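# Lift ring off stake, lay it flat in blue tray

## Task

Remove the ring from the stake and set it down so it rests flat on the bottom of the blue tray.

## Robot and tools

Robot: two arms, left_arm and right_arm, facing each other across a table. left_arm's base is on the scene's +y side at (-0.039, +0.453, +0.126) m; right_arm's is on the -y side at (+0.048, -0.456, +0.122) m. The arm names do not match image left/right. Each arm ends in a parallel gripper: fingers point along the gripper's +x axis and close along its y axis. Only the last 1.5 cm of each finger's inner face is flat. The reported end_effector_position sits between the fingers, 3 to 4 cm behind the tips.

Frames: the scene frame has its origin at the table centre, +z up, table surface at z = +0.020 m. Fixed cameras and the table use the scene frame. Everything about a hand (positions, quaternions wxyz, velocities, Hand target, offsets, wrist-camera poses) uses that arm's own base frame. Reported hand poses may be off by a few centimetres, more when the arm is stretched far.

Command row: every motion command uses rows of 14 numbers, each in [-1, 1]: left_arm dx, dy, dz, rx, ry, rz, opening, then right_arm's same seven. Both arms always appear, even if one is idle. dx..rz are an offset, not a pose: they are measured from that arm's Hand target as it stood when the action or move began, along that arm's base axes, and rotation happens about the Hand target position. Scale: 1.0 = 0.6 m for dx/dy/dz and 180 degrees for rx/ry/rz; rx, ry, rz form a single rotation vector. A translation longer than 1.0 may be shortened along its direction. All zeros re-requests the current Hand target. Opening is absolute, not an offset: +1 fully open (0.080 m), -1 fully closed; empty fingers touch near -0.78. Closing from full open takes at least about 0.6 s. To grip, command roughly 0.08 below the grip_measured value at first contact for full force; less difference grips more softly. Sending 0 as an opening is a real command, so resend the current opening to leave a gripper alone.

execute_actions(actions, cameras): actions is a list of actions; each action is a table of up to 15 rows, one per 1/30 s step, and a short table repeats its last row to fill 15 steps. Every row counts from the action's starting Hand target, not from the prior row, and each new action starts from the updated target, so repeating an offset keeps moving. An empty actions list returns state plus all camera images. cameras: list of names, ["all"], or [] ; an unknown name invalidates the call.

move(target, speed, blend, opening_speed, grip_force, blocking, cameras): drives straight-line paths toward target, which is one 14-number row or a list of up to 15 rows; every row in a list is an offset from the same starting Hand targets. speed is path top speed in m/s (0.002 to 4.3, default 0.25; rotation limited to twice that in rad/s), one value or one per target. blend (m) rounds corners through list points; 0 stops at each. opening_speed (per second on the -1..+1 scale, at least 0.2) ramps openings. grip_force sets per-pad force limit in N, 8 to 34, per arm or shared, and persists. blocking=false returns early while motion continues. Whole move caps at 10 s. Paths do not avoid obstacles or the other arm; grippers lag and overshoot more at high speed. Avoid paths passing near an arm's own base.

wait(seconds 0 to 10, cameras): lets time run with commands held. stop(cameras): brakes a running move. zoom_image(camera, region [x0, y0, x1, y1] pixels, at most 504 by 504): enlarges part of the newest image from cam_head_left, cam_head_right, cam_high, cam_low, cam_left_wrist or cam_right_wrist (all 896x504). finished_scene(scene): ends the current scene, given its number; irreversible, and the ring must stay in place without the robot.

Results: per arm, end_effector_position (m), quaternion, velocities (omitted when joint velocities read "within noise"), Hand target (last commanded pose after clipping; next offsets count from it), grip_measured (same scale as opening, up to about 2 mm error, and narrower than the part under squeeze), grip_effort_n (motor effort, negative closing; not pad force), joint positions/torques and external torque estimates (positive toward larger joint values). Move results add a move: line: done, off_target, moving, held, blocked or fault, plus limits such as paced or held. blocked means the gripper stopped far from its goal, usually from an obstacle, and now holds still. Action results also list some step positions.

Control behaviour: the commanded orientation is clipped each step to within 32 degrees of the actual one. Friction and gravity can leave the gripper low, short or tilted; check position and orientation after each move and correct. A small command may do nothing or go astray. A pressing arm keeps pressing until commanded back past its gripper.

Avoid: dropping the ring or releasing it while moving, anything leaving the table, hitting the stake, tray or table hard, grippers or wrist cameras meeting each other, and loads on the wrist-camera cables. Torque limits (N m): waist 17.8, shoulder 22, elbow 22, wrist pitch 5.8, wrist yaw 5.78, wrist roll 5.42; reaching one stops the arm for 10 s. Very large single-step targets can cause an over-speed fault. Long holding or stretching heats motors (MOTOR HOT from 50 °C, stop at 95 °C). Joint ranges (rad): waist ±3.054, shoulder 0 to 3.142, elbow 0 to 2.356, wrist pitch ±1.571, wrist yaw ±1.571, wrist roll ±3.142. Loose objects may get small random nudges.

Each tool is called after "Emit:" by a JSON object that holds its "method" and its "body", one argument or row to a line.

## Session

Emit:
{"method": "execute_actions", "body": {
  "actions": [],
  "cameras": ["cam_high", "cam_right_wrist"]
}}

Emit:
{"method": "zoom_image", "body": {
  "camera": "cam_high",
  "region": [320, 200, 560, 440]
}}

Scene clock: 0.00 s.
left_arm: end_effector_position=(+0.2405, -0.3438, +0.0323) grip_measured=+1.000 grip_effort_n=n/a end_effector_quat_wxyz=(+0.844, +0.455, +0.180, -0.218) | right_arm: end_effector_position=(+0.2006, -0.2822, +0.1155) grip_measured=+1.000 grip_effort_n=n/a end_effector_quat_wxyz=(-0.352, -0.462, -0.236, +0.779)
Joint positions: left_arm=[-1.221 1.964 0.868 0.287 -0.803 0.278 0.08] | right_arm=[-0.75 1.852 1.45 -1.184 0.481 1.51 0.08]
Joint velocities: within noise
Joint torques (N m): no reading
External joint torques (N m): no reading
Heat: left arm: hottest elbow 33 °C (+0.0 °C/min); right arm: hottest wrist roll 29 °C (+0.0 °C/min).
Hand target: left_arm +0.2410, -0.3447, +0.0344; +0.846, +0.453, +0.178, -0.217 | right_arm +0.2007, -0.2826, +0.1163; -0.352, -0.462, -0.235, +0.779
Tool commands: left_gripper/opening=+1.0 right_gripper/opening=+1.0
camera_calibration:
cam_right_wrist: T_world_to_cam=[[-0.753651, 0.656146, 0.0385145, 0.343129], [0.637848, 0.74426, -0.198058, 0.142008], [-0.15862, -0.1247, -0.979433, 0.187897], [0, 0, 0, 1]] pos_world=[0.197824, -0.307403, 0.198943]
Images, in order (width x height): cam_high 896x504, cam_right_wrist 896x504.

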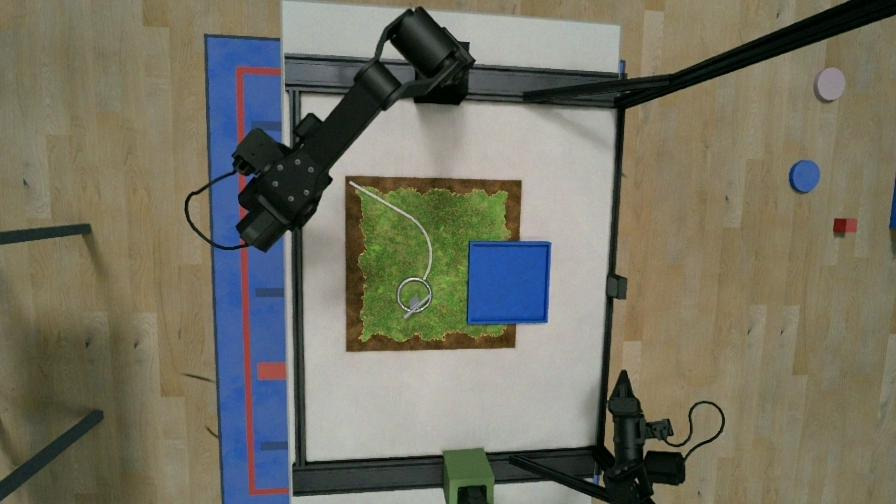

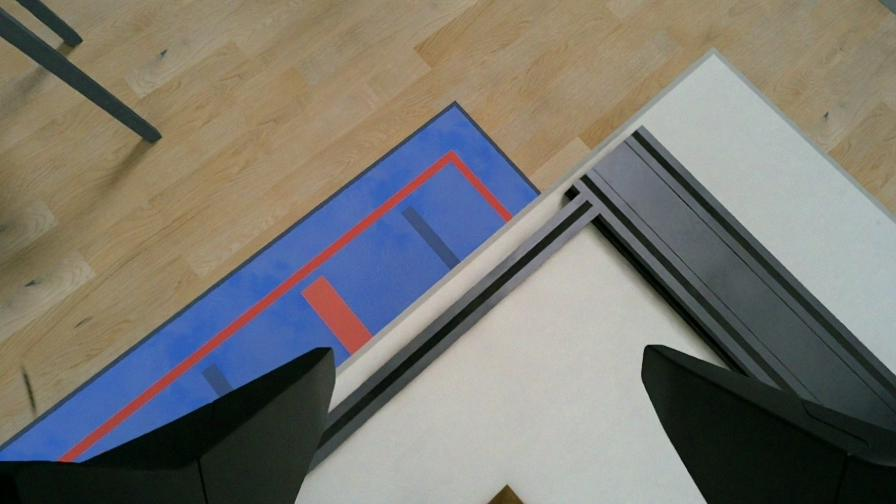

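Scaled by 2.100 from the camera's 896x504 image, which has a finer 1280x720 frame.

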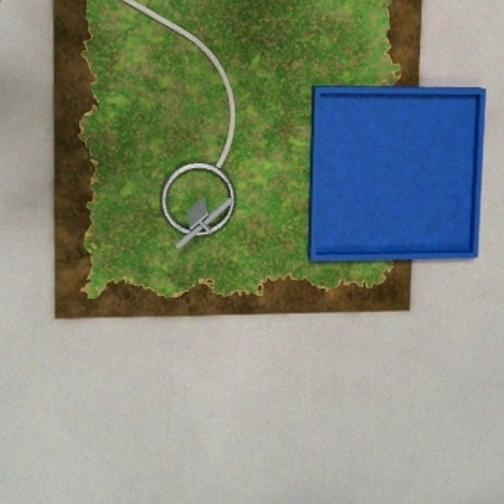

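Emit:
{"method": "zoom_image", "body": {
  "camera": "cam_high",
  "region": [384, 260, 454, 330]
}}

Scaled by 7.200 from the camera's 896x504 image, which has a finer 1280x720 frame.

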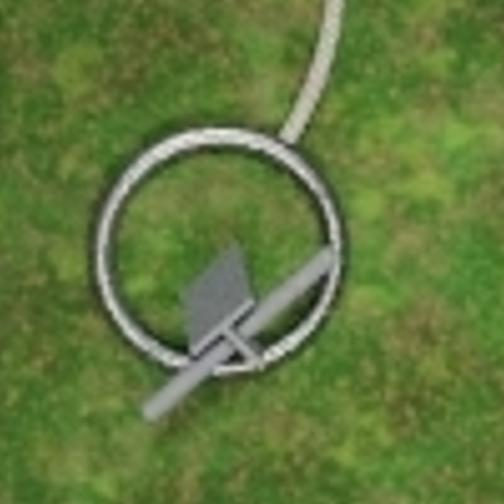

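Emit:
{"method": "move", "body": {
  "target": [0,0,0,0,0,0,1, 0.4292,0.3632,-0.2247,0.1659,-0.0135,0.4329,-0.4],
  "speed": 0.3,
  "cameras": ["cam_right_wrist"]
}}

Scene clock: 125.90 s.
left_arm: end_effector_position=(+0.2405, -0.3438, +0.0323) grip_measured=+1.000 grip_effort_n=-1.2 end_effector_quat_wxyz=(+0.844, +0.455, +0.180, -0.218) | right_arm: end_effector_position=(+0.4573, -0.0657, -0.0149) grip_measured=-0.396 grip_effort_n=-16.5 end_effector_quat_wxyz=(+0.643, +0.298, +0.638, -0.301)
Joint positions: left_arm=[-1.221 1.964 0.868 0.287 -0.803 0.278 0.08] | right_arm=[-0.141 2.426 1.89 -1.028 0.006 0.735 0.017]
Joint torques (N m): left_arm=[-0.02 -7.39 4.25 1.2 -0.43 -0.03] | right_arm=[-0.09 -8.82 6.91 0.11 -0.25 -0.17]
External joint torques (N m): left_arm=[-0.04 0.18 -0.48 -0.06 -0.1 0.01] | right_arm=[-0.07 2.24 1.53 -0.21 -0.3 -0.17]
Heat: left arm: hottest shoulder 37 °C (+2.0 °C/min); right arm: hottest shoulder 34 °C (+2.0 °C/min).
Hand target: left_arm +0.2410, -0.3447, +0.0344; +0.846, +0.453, +0.178, -0.217 | right_arm +0.4583, -0.0648, -0.0186; +0.642, +0.298, +0.641, -0.298
Off the commanded pose: left_arm 0.002 m, 0 deg | right_arm 0.004 m, 1 deg.
move: done
camera_calibration:
cam_right_wrist: T_world_to_cam=[[-0.780267, -0.625427, 0.00503113, 0.326903], [-0.601447, 0.752508, 0.268316, 0.365539], [-0.171598, 0.206332, -0.963318, 0.155851], [0, 0, 0, 1]] pos_world=[0.501668, -0.102774, 0.050409]
Images, in order (width x height): cam_right_wrist 896x504.

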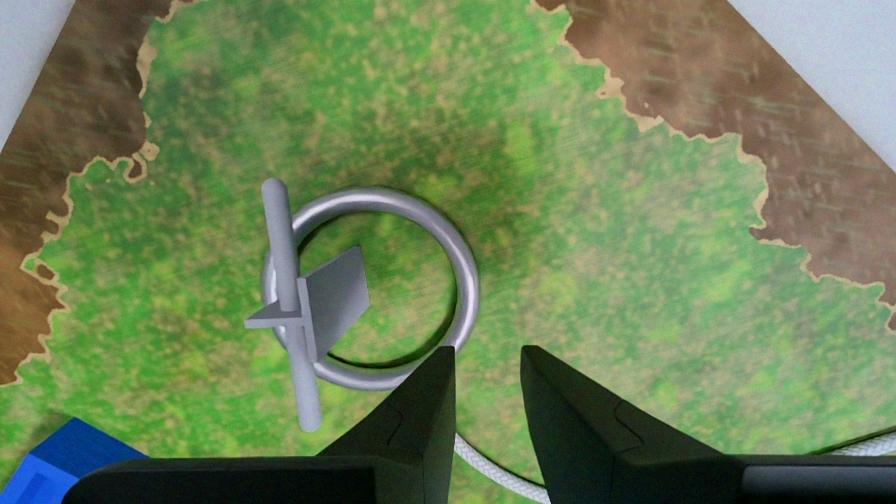

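Emit:
{"method": "move", "body": {
  "target": [
    [0,0,0,0,0,0,1, -0.008,0.0097,-0.019,0,0,0,-0.4],
    [0,0,0,0,0,0,1, -0.008,0.0097,-0.1007,0,0,0,-0.4],
    [0,0,0,0,0,0,1, -0.008,0.0097,-0.1007,0,0,0,-0.75]
  ],
  "speed": 0.1,
  "blend": [0.008,0,0],
  "opening_speed": 0.5,
  "cameras": ["cam_right_wrist"]
}}

Scene clock: 195.70 s.
left_arm: end_effector_position=(+0.2405, -0.3438, +0.0323) grip_measured=+1.000 grip_effort_n=-1.2 end_effector_quat_wxyz=(+0.844, +0.455, +0.180, -0.218) | right_arm: end_effector_position=(+0.4563, -0.0603, -0.0731) grip_measured=-0.624 grip_effort_n=-83.5 end_effector_quat_wxyz=(+0.647, +0.296, +0.637, -0.297)
Joint positions: left_arm=[-1.221 1.964 0.868 0.287 -0.803 0.278 0.08] | right_arm=[-0.13 2.507 1.794 -0.843 0.005 0.735 0.007]
Joint torques (N m): left_arm=[-0.06 -7.38 4.25 1.19 -0.43 -0.04] | right_arm=[-0.01 -9.16 4.79 0.38 -0.23 0.15]
External joint torques (N m): left_arm=[-0.02 0.19 -0.48 -0.06 -0.11 0] | right_arm=[0 2.27 -0.45 0.01 -0.28 0.15]
Heat: left arm: hottest shoulder 38 °C (+1.0 °C/min); right arm: hottest shoulder 35 °C (+1.0 °C/min).
Hand target: left_arm +0.2410, -0.3447, +0.0344; +0.846, +0.453, +0.178, -0.217 | right_arm +0.4534, -0.0588, -0.0791; +0.642, +0.298, +0.641, -0.297
Off the commanded pose: left_arm 0.002 m, 0 deg | right_arm 0.007 m, 1 deg.
move: done; blend cut to 0.0068 m at target 1
camera_calibration:
cam_right_wrist: T_world_to_cam=[[-0.773284, -0.634059, -0.000724376, 0.325732], [-0.611803, 0.74584, 0.263478, 0.380522], [-0.166521, 0.204187, -0.964665, 0.09593], [0, 0, 0, 1]] pos_world=[0.500663, -0.0968629, -0.00748319]
Images, in order (width x height): cam_right_wrist 896x504.

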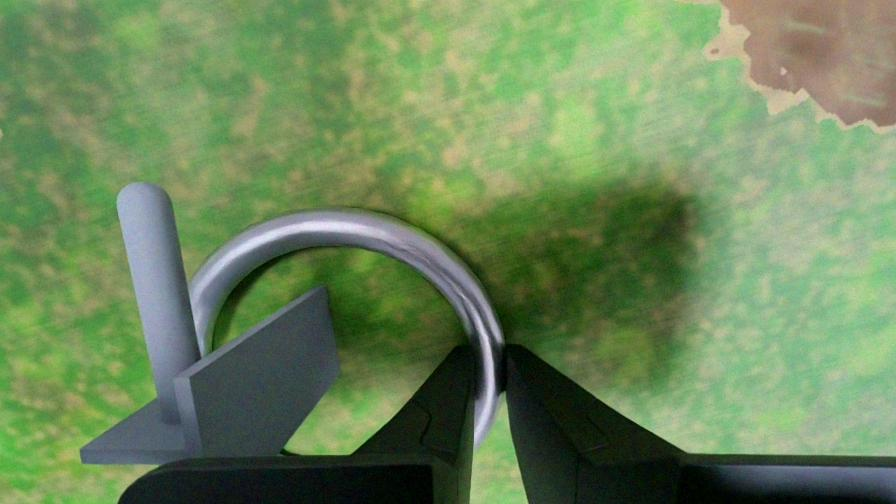

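Emit:
{"method": "move", "body": {
  "target": [
    [0,0,0,0,0,0,1, 0.0465,-0.0235,0.0402,0,0,0,-0.75],
    [0,0,0,0,0,0,1, 0.0247,0.0023,0.0635,-0.1401,-0.1182,0,-0.75]
  ],
  "speed": 0.12,
  "blend": [0.008,0],
  "cameras": ["cam_right_wrist"]
}}

Scene clock: 285.10 s.
left_arm: end_effector_position=(+0.2405, -0.3438, +0.0323) grip_measured=+1.000 grip_effort_n=-0.7 end_effector_quat_wxyz=(+0.844, +0.455, +0.180, -0.218) | right_arm: end_effector_position=(+0.4658, -0.0571, -0.0500) grip_measured=-0.624 grip_effort_n=-83.5 end_effector_quat_wxyz=(+0.792, +0.197, +0.444, -0.368)
Joint positions: left_arm=[-1.221 1.964 0.868 0.287 -0.803 0.278 0.08] | right_arm=[0.01 2.299 1.374 -0.275 0.424 0.787 0.007]
Joint torques (N m): left_arm=[-0.06 -7.36 4.29 1.2 -0.42 0] | right_arm=[0.03 -11.81 4.74 1.27 0.7 0.19]
External joint torques (N m): left_arm=[-0.06 0.19 -0.44 -0.05 -0.1 0.03] | right_arm=[0.02 -1.81 -0.26 0.4 0.42 0.18]
Heat: left arm: hottest shoulder 39 °C (+1.0 °C/min); right arm: hottest shoulder 46 °C (+4.1 °C/min).
Hand target: left_arm +0.2410, -0.3447, +0.0344; +0.846, +0.453, +0.178, -0.217 | right_arm +0.4683, -0.0576, -0.0409; +0.797, +0.201, +0.433, -0.370
Off the commanded pose: left_arm 0.002 m, 0 deg | right_arm 0.009 m, 1 deg.
move: off_target (right_arm)
camera_calibration:
cam_right_wrist: T_world_to_cam=[[-0.771353, -0.636355, 0.00820352, 0.334582], [-0.614265, 0.741082, -0.271064, 0.351969], [0.166413, -0.214125, -0.962526, -0.0597902], [0, 0, 0, 1]] pos_world=[0.484233, -0.0607279, 0.0351117]
Images, in order (width x height): cam_right_wrist 896x504.

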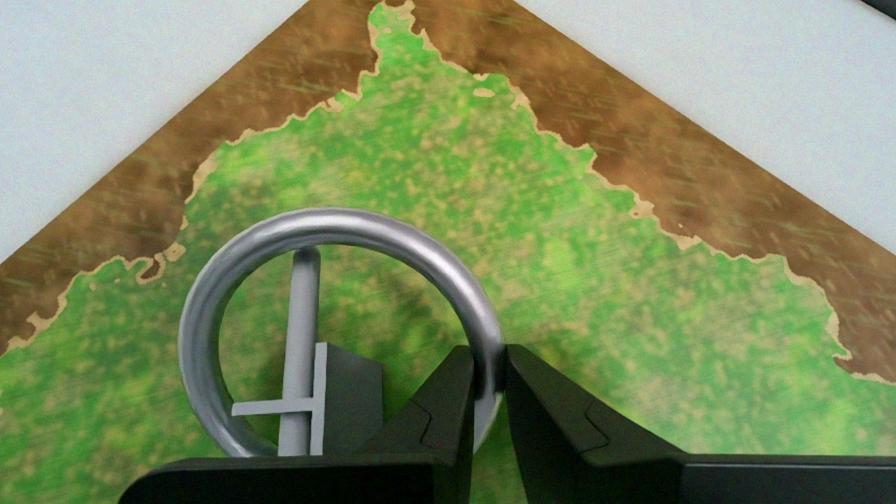

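Emit:
{"method": "move", "body": {
  "target": [0,0,0,0,0,0,1, -0.0288,0.0405,-0.0077,0,0,0,-0.75],
  "speed": 0.08,
  "cameras": ["cam_right_wrist"]
}}

Scene clock: 321.17 s.
left_arm: end_effector_position=(+0.2405, -0.3438, +0.0323) grip_measured=+1.000 grip_effort_n=-1.2 end_effector_quat_wxyz=(+0.844, +0.455, +0.180, -0.218) | right_arm: end_effector_position=(+0.4504, -0.0359, -0.0518) grip_measured=-0.624 grip_effort_n=-83.5 end_effector_quat_wxyz=(+0.794, +0.198, +0.439, -0.371)
Joint positions: left_arm=[-1.221 1.964 0.868 0.287 -0.803 0.278 0.08] | right_arm=[0.066 2.264 1.295 -0.25 0.452 0.85 0.007]
Joint torques (N m): left_arm=[0.01 -7.36 4.22 1.18 -0.41 -0.05] | right_arm=[0.58 -11.13 4.15 0.97 0.52 0.18]
External joint torques (N m): left_arm=[-0.01 0.14 -0.46 -0.05 -0.08 -0.02] | right_arm=[0.58 -1.47 -0.7 0.11 0.22 0.18]
Heat: left arm: hottest shoulder 39 °C (+1.0 °C/min); right arm: hottest shoulder 53 °C (+8.1 °C/min). Fold the right arm in close to its base, or ease its load, before you think long.
Hand target: left_arm +0.2410, -0.3447, +0.0344; +0.846, +0.453, +0.178, -0.217 | right_arm +0.4510, -0.0332, -0.0455; +0.797, +0.201, +0.433, -0.370
Off the commanded pose: left_arm 0.002 m, 0 deg | right_arm 0.007 m, 1 deg.
MOTOR HOT: joint 2 (shoulder) of the right arm reports 53 °C; the controller stops that arm at 95 °C. To cool a motor, set the load down, stop pushing, or move to a pose that needs little force.
move: done
camera_calibration:
cam_right_wrist: T_world_to_cam=[[-0.775897, -0.630841, 0.00488184, 0.338222], [-0.60655, 0.743848, -0.280692, 0.32236], [0.173441, -0.220749, -0.959785, -0.0576301], [0, 0, 0, 1]] pos_world=[0.467948, -0.0391442, 0.0335202]
Images, in order (width x height): cam_right_wrist 896x504.

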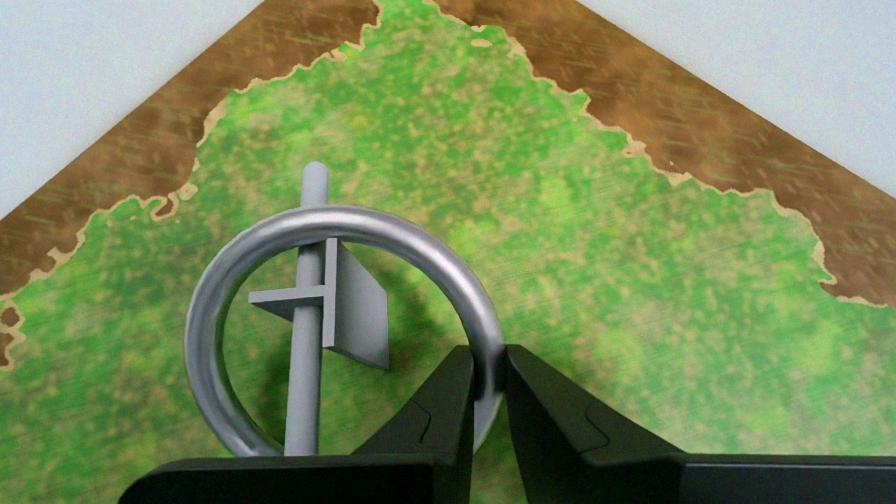

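Emit:
{"method": "wait", "body": {
  "seconds": 0.1,
  "cameras": ["cam_high"]
}}

Emit:
{"method": "zoom_image", "body": {
  "camera": "cam_high",
  "region": [330, 160, 570, 340]
}}

Scene clock: 402.63 s.
left_arm: end_effector_position=(+0.2405, -0.3438, +0.0323) grip_measured=+1.000 grip_effort_n=-0.7 end_effector_quat_wxyz=(+0.844, +0.455, +0.180, -0.218) | right_arm: end_effector_position=(+0.4504, -0.0359, -0.0518) grip_measured=-0.624 grip_effort_n=-83.5 end_effector_quat_wxyz=(+0.794, +0.198, +0.439, -0.371)
Joint positions: left_arm=[-1.221 1.964 0.868 0.287 -0.803 0.278 0.08] | right_arm=[0.066 2.264 1.295 -0.25 0.452 0.85 0.007]
Joint torques (N m): left_arm=[-0.04 -7.35 4.24 1.17 -0.43 -0.03] | right_arm=[0.57 -11.13 4.15 0.97 0.52 0.18]
External joint torques (N m): left_arm=[0.05 0.16 -0.47 -0.07 -0.12 0] | right_arm=[0.58 -1.44 -0.71 0.11 0.22 0.18]
Heat: left arm: hottest shoulder 40 °C (+1.0 °C/min); right arm: hottest shoulder 46 °C (-2.0 °C/min).
Hand target: left_arm +0.2410, -0.3447, +0.0344; +0.846, +0.453, +0.178, -0.217 | right_arm +0.4510, -0.0332, -0.0455; +0.797, +0.201, +0.433, -0.370
Tool commands: left_gripper/opening=+1.0 right_gripper/opening=-0.75
Off the commanded pose: left_arm 0.002 m, 0 deg | right_arm 0.007 m, 1 deg.
MOTOR HOT: cleared for the motors of the right arm.
wait: 0.10 s; at rest from the start
Images, in order (width x height): cam_high 896x504.

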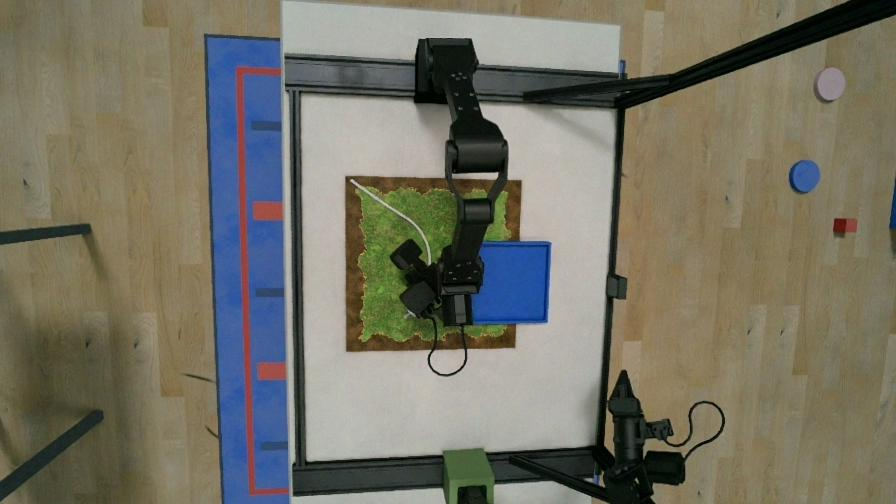

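Scaled by 2.100 from the camera's 896x504 image, which has a finer 1280x720 frame.

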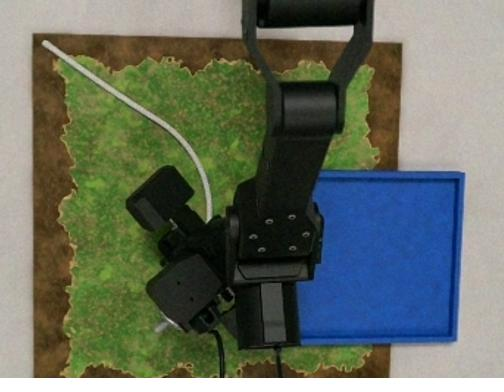

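Emit:
{"method": "move", "body": {
  "target": [0,0,0,0,0,0,1, 0,0,0.1,0,0,0,-0.75],
  "speed": 0.1,
  "cameras": ["cam_right_wrist","cam_high"]
}}

Scene clock: 428.23 s.
left_arm: end_effector_position=(+0.2405, -0.3438, +0.0323) grip_measured=+1.000 grip_effort_n=-1.2 end_effector_quat_wxyz=(+0.844, +0.455, +0.180, -0.218) | right_arm: end_effector_position=(+0.4457, -0.0330, +0.0040) grip_measured=-0.624 grip_effort_n=-83.5 end_effector_quat_wxyz=(+0.792, +0.194, +0.446, -0.370)
Joint positions: left_arm=[-1.221 1.964 0.868 0.287 -0.803 0.278 0.08] | right_arm=[0.074 2.129 1.339 -0.444 0.452 0.851 0.007]
Joint torques (N m): left_arm=[0 -7.39 4.27 1.19 -0.43 -0.03] | right_arm=[-0.05 -10.65 7.1 0.86 0.51 0.18]
External joint torques (N m): left_arm=[0.02 0.12 -0.43 -0.05 -0.11 0] | right_arm=[-0.08 -1.27 1.72 0.03 0.22 0.18]
Heat: left arm: hottest shoulder 40 °C (+0.0 °C/min); right arm: hottest shoulder 47 °C (+1.0 °C/min).
Hand target: left_arm +0.2410, -0.3447, +0.0344; +0.846, +0.453, +0.178, -0.217 | right_arm +0.4510, -0.0332, +0.0146; +0.797, +0.201, +0.433, -0.370
Off the commanded pose: left_arm 0.002 m, 0 deg | right_arm 0.012 m, 2 deg.
move: off_target (right_arm)
camera_calibration:
cam_right_wrist: T_world_to_cam=[[-0.77129, -0.636248, 0.0173524, 0.333888], [-0.615993, 0.739319, -0.271955, 0.337078], [0.160202, -0.220445, -0.962154, 0.00334796], [0, 0, 0, 1]] pos_world=[0.464626, -0.0360351, 0.0890974]
Images, in order (width x height): cam_high 896x504, cam_right_wrist 896x504.

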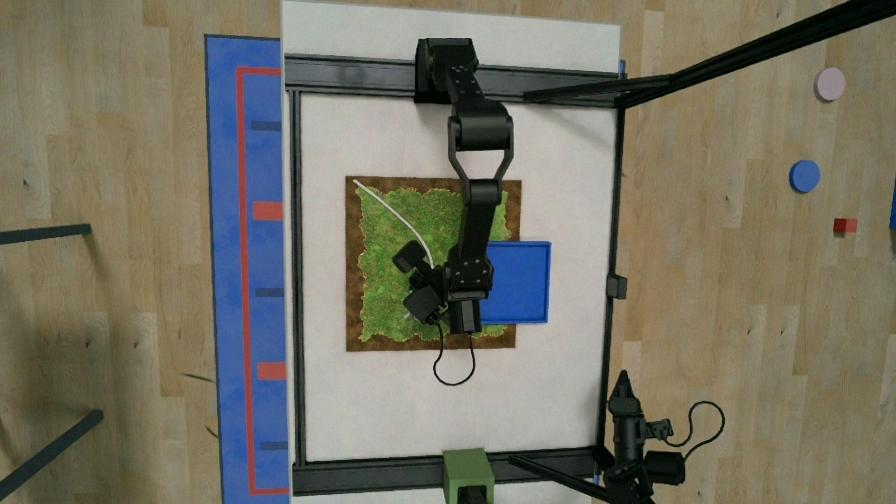

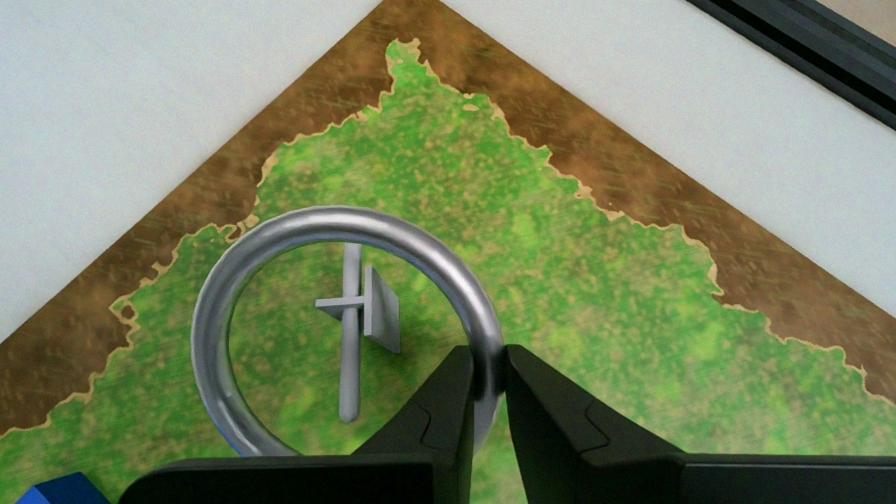

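Emit:
{"method": "move", "body": {
  "target": [0,0,0,0,0,0,1, -0.025,0.155,0.0257,0.1401,0.1182,0,-0.75],
  "speed": 0.2,
  "cameras": ["cam_high","cam_right_wrist"]
}}

Scene clock: 444.67 s.
left_arm: end_effector_position=(+0.2405, -0.3438, +0.0323) grip_measured=+1.000 grip_effort_n=-0.7 end_effector_quat_wxyz=(+0.844, +0.455, +0.180, -0.218) | right_arm: end_effector_position=(+0.4335, +0.0582, +0.0304) grip_measured=-0.624 grip_effort_n=-83.5 end_effector_quat_wxyz=(+0.643, +0.293, +0.641, -0.298)
Joint positions: left_arm=[-1.221 1.964 0.868 0.287 -0.803 0.278 0.08] | right_arm=[0.136 2.279 1.817 -1.111 0.007 0.999 0.007]
Joint torques (N m): left_arm=[0.02 -7.42 4.28 1.19 -0.43 -0.04] | right_arm=[0.07 -8.73 7.32 0.12 -0.27 0.19]
External joint torques (N m): left_arm=[0.01 0.03 -0.38 -0.04 -0.11 -0.01] | right_arm=[0.03 1.65 1.87 -0.18 -0.31 0.19]
Heat: left arm: hottest shoulder 40 °C (+0.0 °C/min); right arm: hottest shoulder 47 °C (+1.0 °C/min).
Hand target: left_arm +0.2410, -0.3447, +0.0344; +0.846, +0.453, +0.178, -0.217 | right_arm +0.4359, +0.0598, +0.0299; +0.642, +0.298, +0.641, -0.298
Off the commanded pose: left_arm 0.002 m, 0 deg | right_arm 0.003 m, 1 deg.
move: done
camera_calibration:
cam_right_wrist: T_world_to_cam=[[-0.772255, -0.63523, 0.0102173, 0.382562], [-0.609107, 0.744876, 0.272302, 0.249571], [-0.180585, 0.204064, -0.962157, 0.173848], [0, 0, 0, 1]] pos_world=[0.478845, 0.0216389, 0.0954019]
Images, in order (width x height): cam_high 896x504, cam_right_wrist 896x504.

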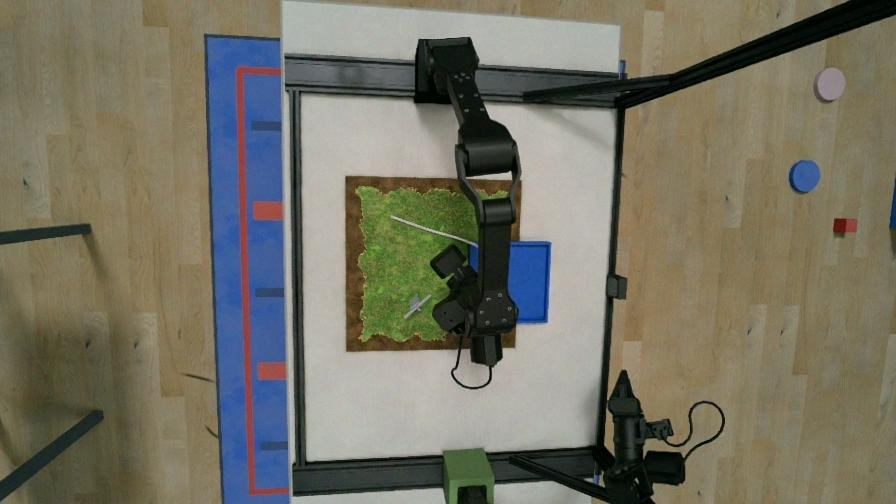

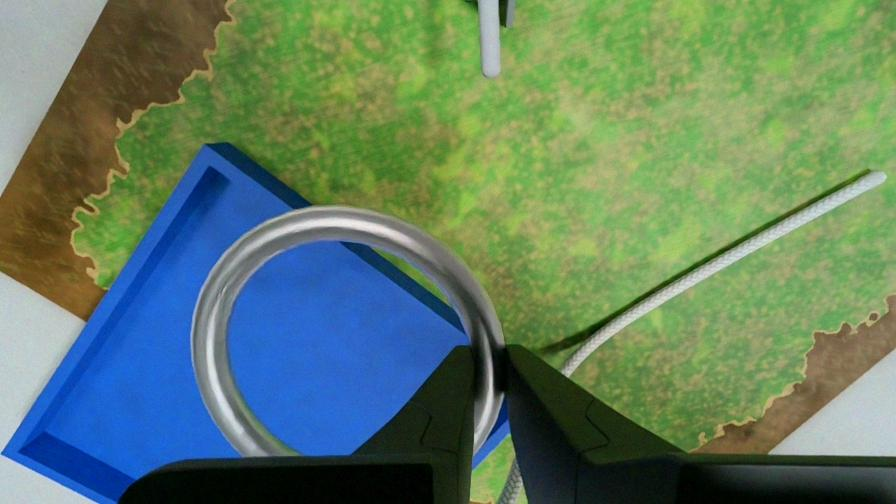

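Emit:
{"method": "move", "body": {
  "target": [
    [0,0,0,0,0,0,1, -0.014,0.1587,-0.0165,0,0,0,-0.75],
    [0,0,0,0,0,0,1, -0.014,0.1587,-0.1498,0,0,0,-0.75],
    [0,0,0,0,0,0,1, -0.014,0.1587,-0.1815,0,0,0,-0.75],
    [0,0,0,0,0,0,1, -0.014,0.1587,-0.1815,0,0,0,-0.35],
    [0,0,0,0,0,0,1, -0.014,0.1587,0.0335,0,0,0,-0.35]
  ],
  "speed": [0.2,0.12,0.03,0.1,0.15],
  "blend": [0.02,0.005,0,0,0],
  "opening_speed": 0.4,
  "cameras": ["cam_right_wrist","cam_high"]
}}

Scene clock: 476.60 s.
left_arm: end_effector_position=(+0.2405, -0.3438, +0.0323) grip_measured=+1.000 grip_effort_n=-0.7 end_effector_quat_wxyz=(+0.844, +0.455, +0.180, -0.218) | right_arm: end_effector_position=(+0.4256, +0.1539, +0.0442) grip_measured=-0.353 grip_effort_n=17.9 end_effector_quat_wxyz=(+0.639, +0.291, +0.645, -0.300)
Joint positions: left_arm=[-1.221 1.964 0.868 0.287 -0.803 0.278 0.08] | right_arm=[0.348 2.348 1.991 -1.228 0.003 1.211 0.019]
Joint torques (N m): left_arm=[-0.02 -7.38 4.27 1.21 -0.43 -0.04] | right_arm=[0.07 -11.16 7.03 -0.01 -0.08 0.18]
External joint torques (N m): left_arm=[0 0.1 -0.44 -0.03 -0.12 -0.01] | right_arm=[0.04 -0.37 1.51 -0.29 -0.13 0.18]
Heat: left arm: hottest shoulder 41 °C (+1.0 °C/min); right arm: hottest shoulder 47 °C (+0.0 °C/min).
Hand target: left_arm +0.2410, -0.3447, +0.0344; +0.846, +0.453, +0.178, -0.217 | right_arm +0.4276, +0.1549, +0.0501; +0.642, +0.298, +0.641, -0.298
Off the commanded pose: left_arm 0.002 m, 0 deg | right_arm 0.006 m, 1 deg.
move: done; target 4's new opening was sent with right_arm's hand 0.013 m and 1 deg from that target
camera_calibration:
cam_right_wrist: T_world_to_cam=[[-0.77212, -0.635178, 0.0194865, 0.436633], [-0.605827, 0.745005, 0.279179, 0.167892], [-0.191846, 0.203754, -0.960041, 0.170898], [0, 0, 0, 1]] pos_world=[0.471632, 0.117438, 0.108689]
Images, in order (width x height): cam_high 896x504, cam_right_wrist 896x504.

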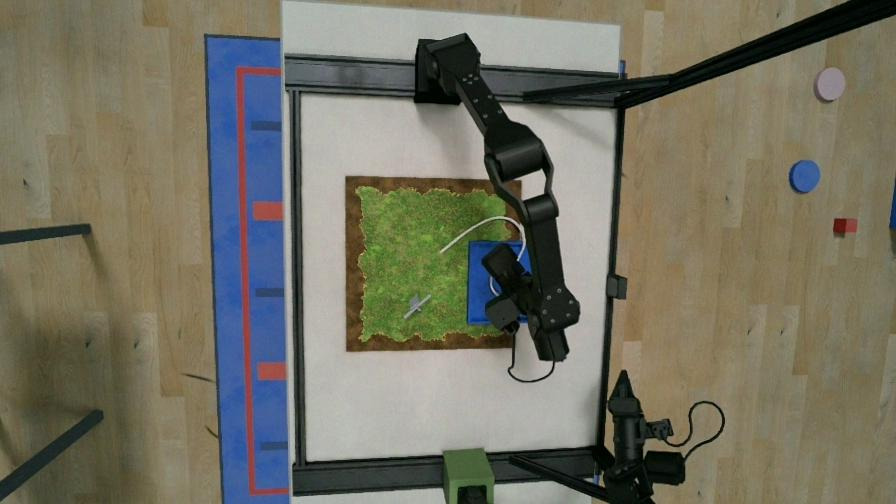

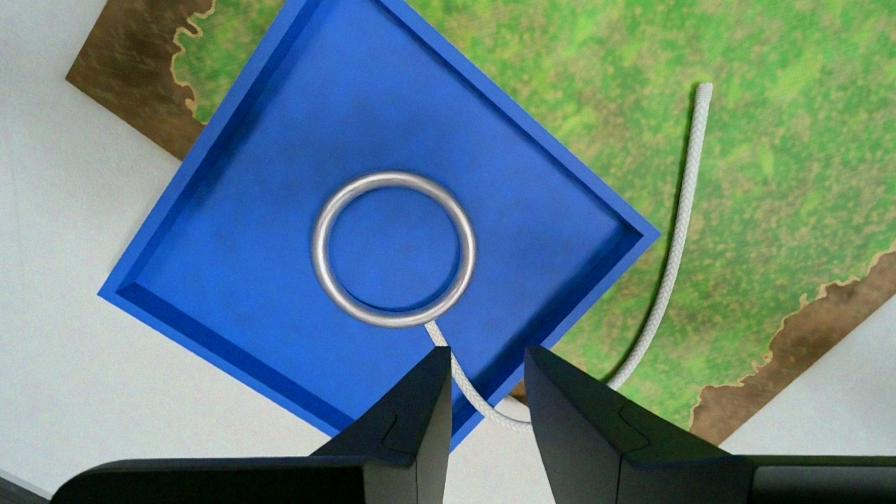

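Emit:
{"method": "finished_scene", "body": {
  "scene": 2
}}

The scene is finished: the task was done.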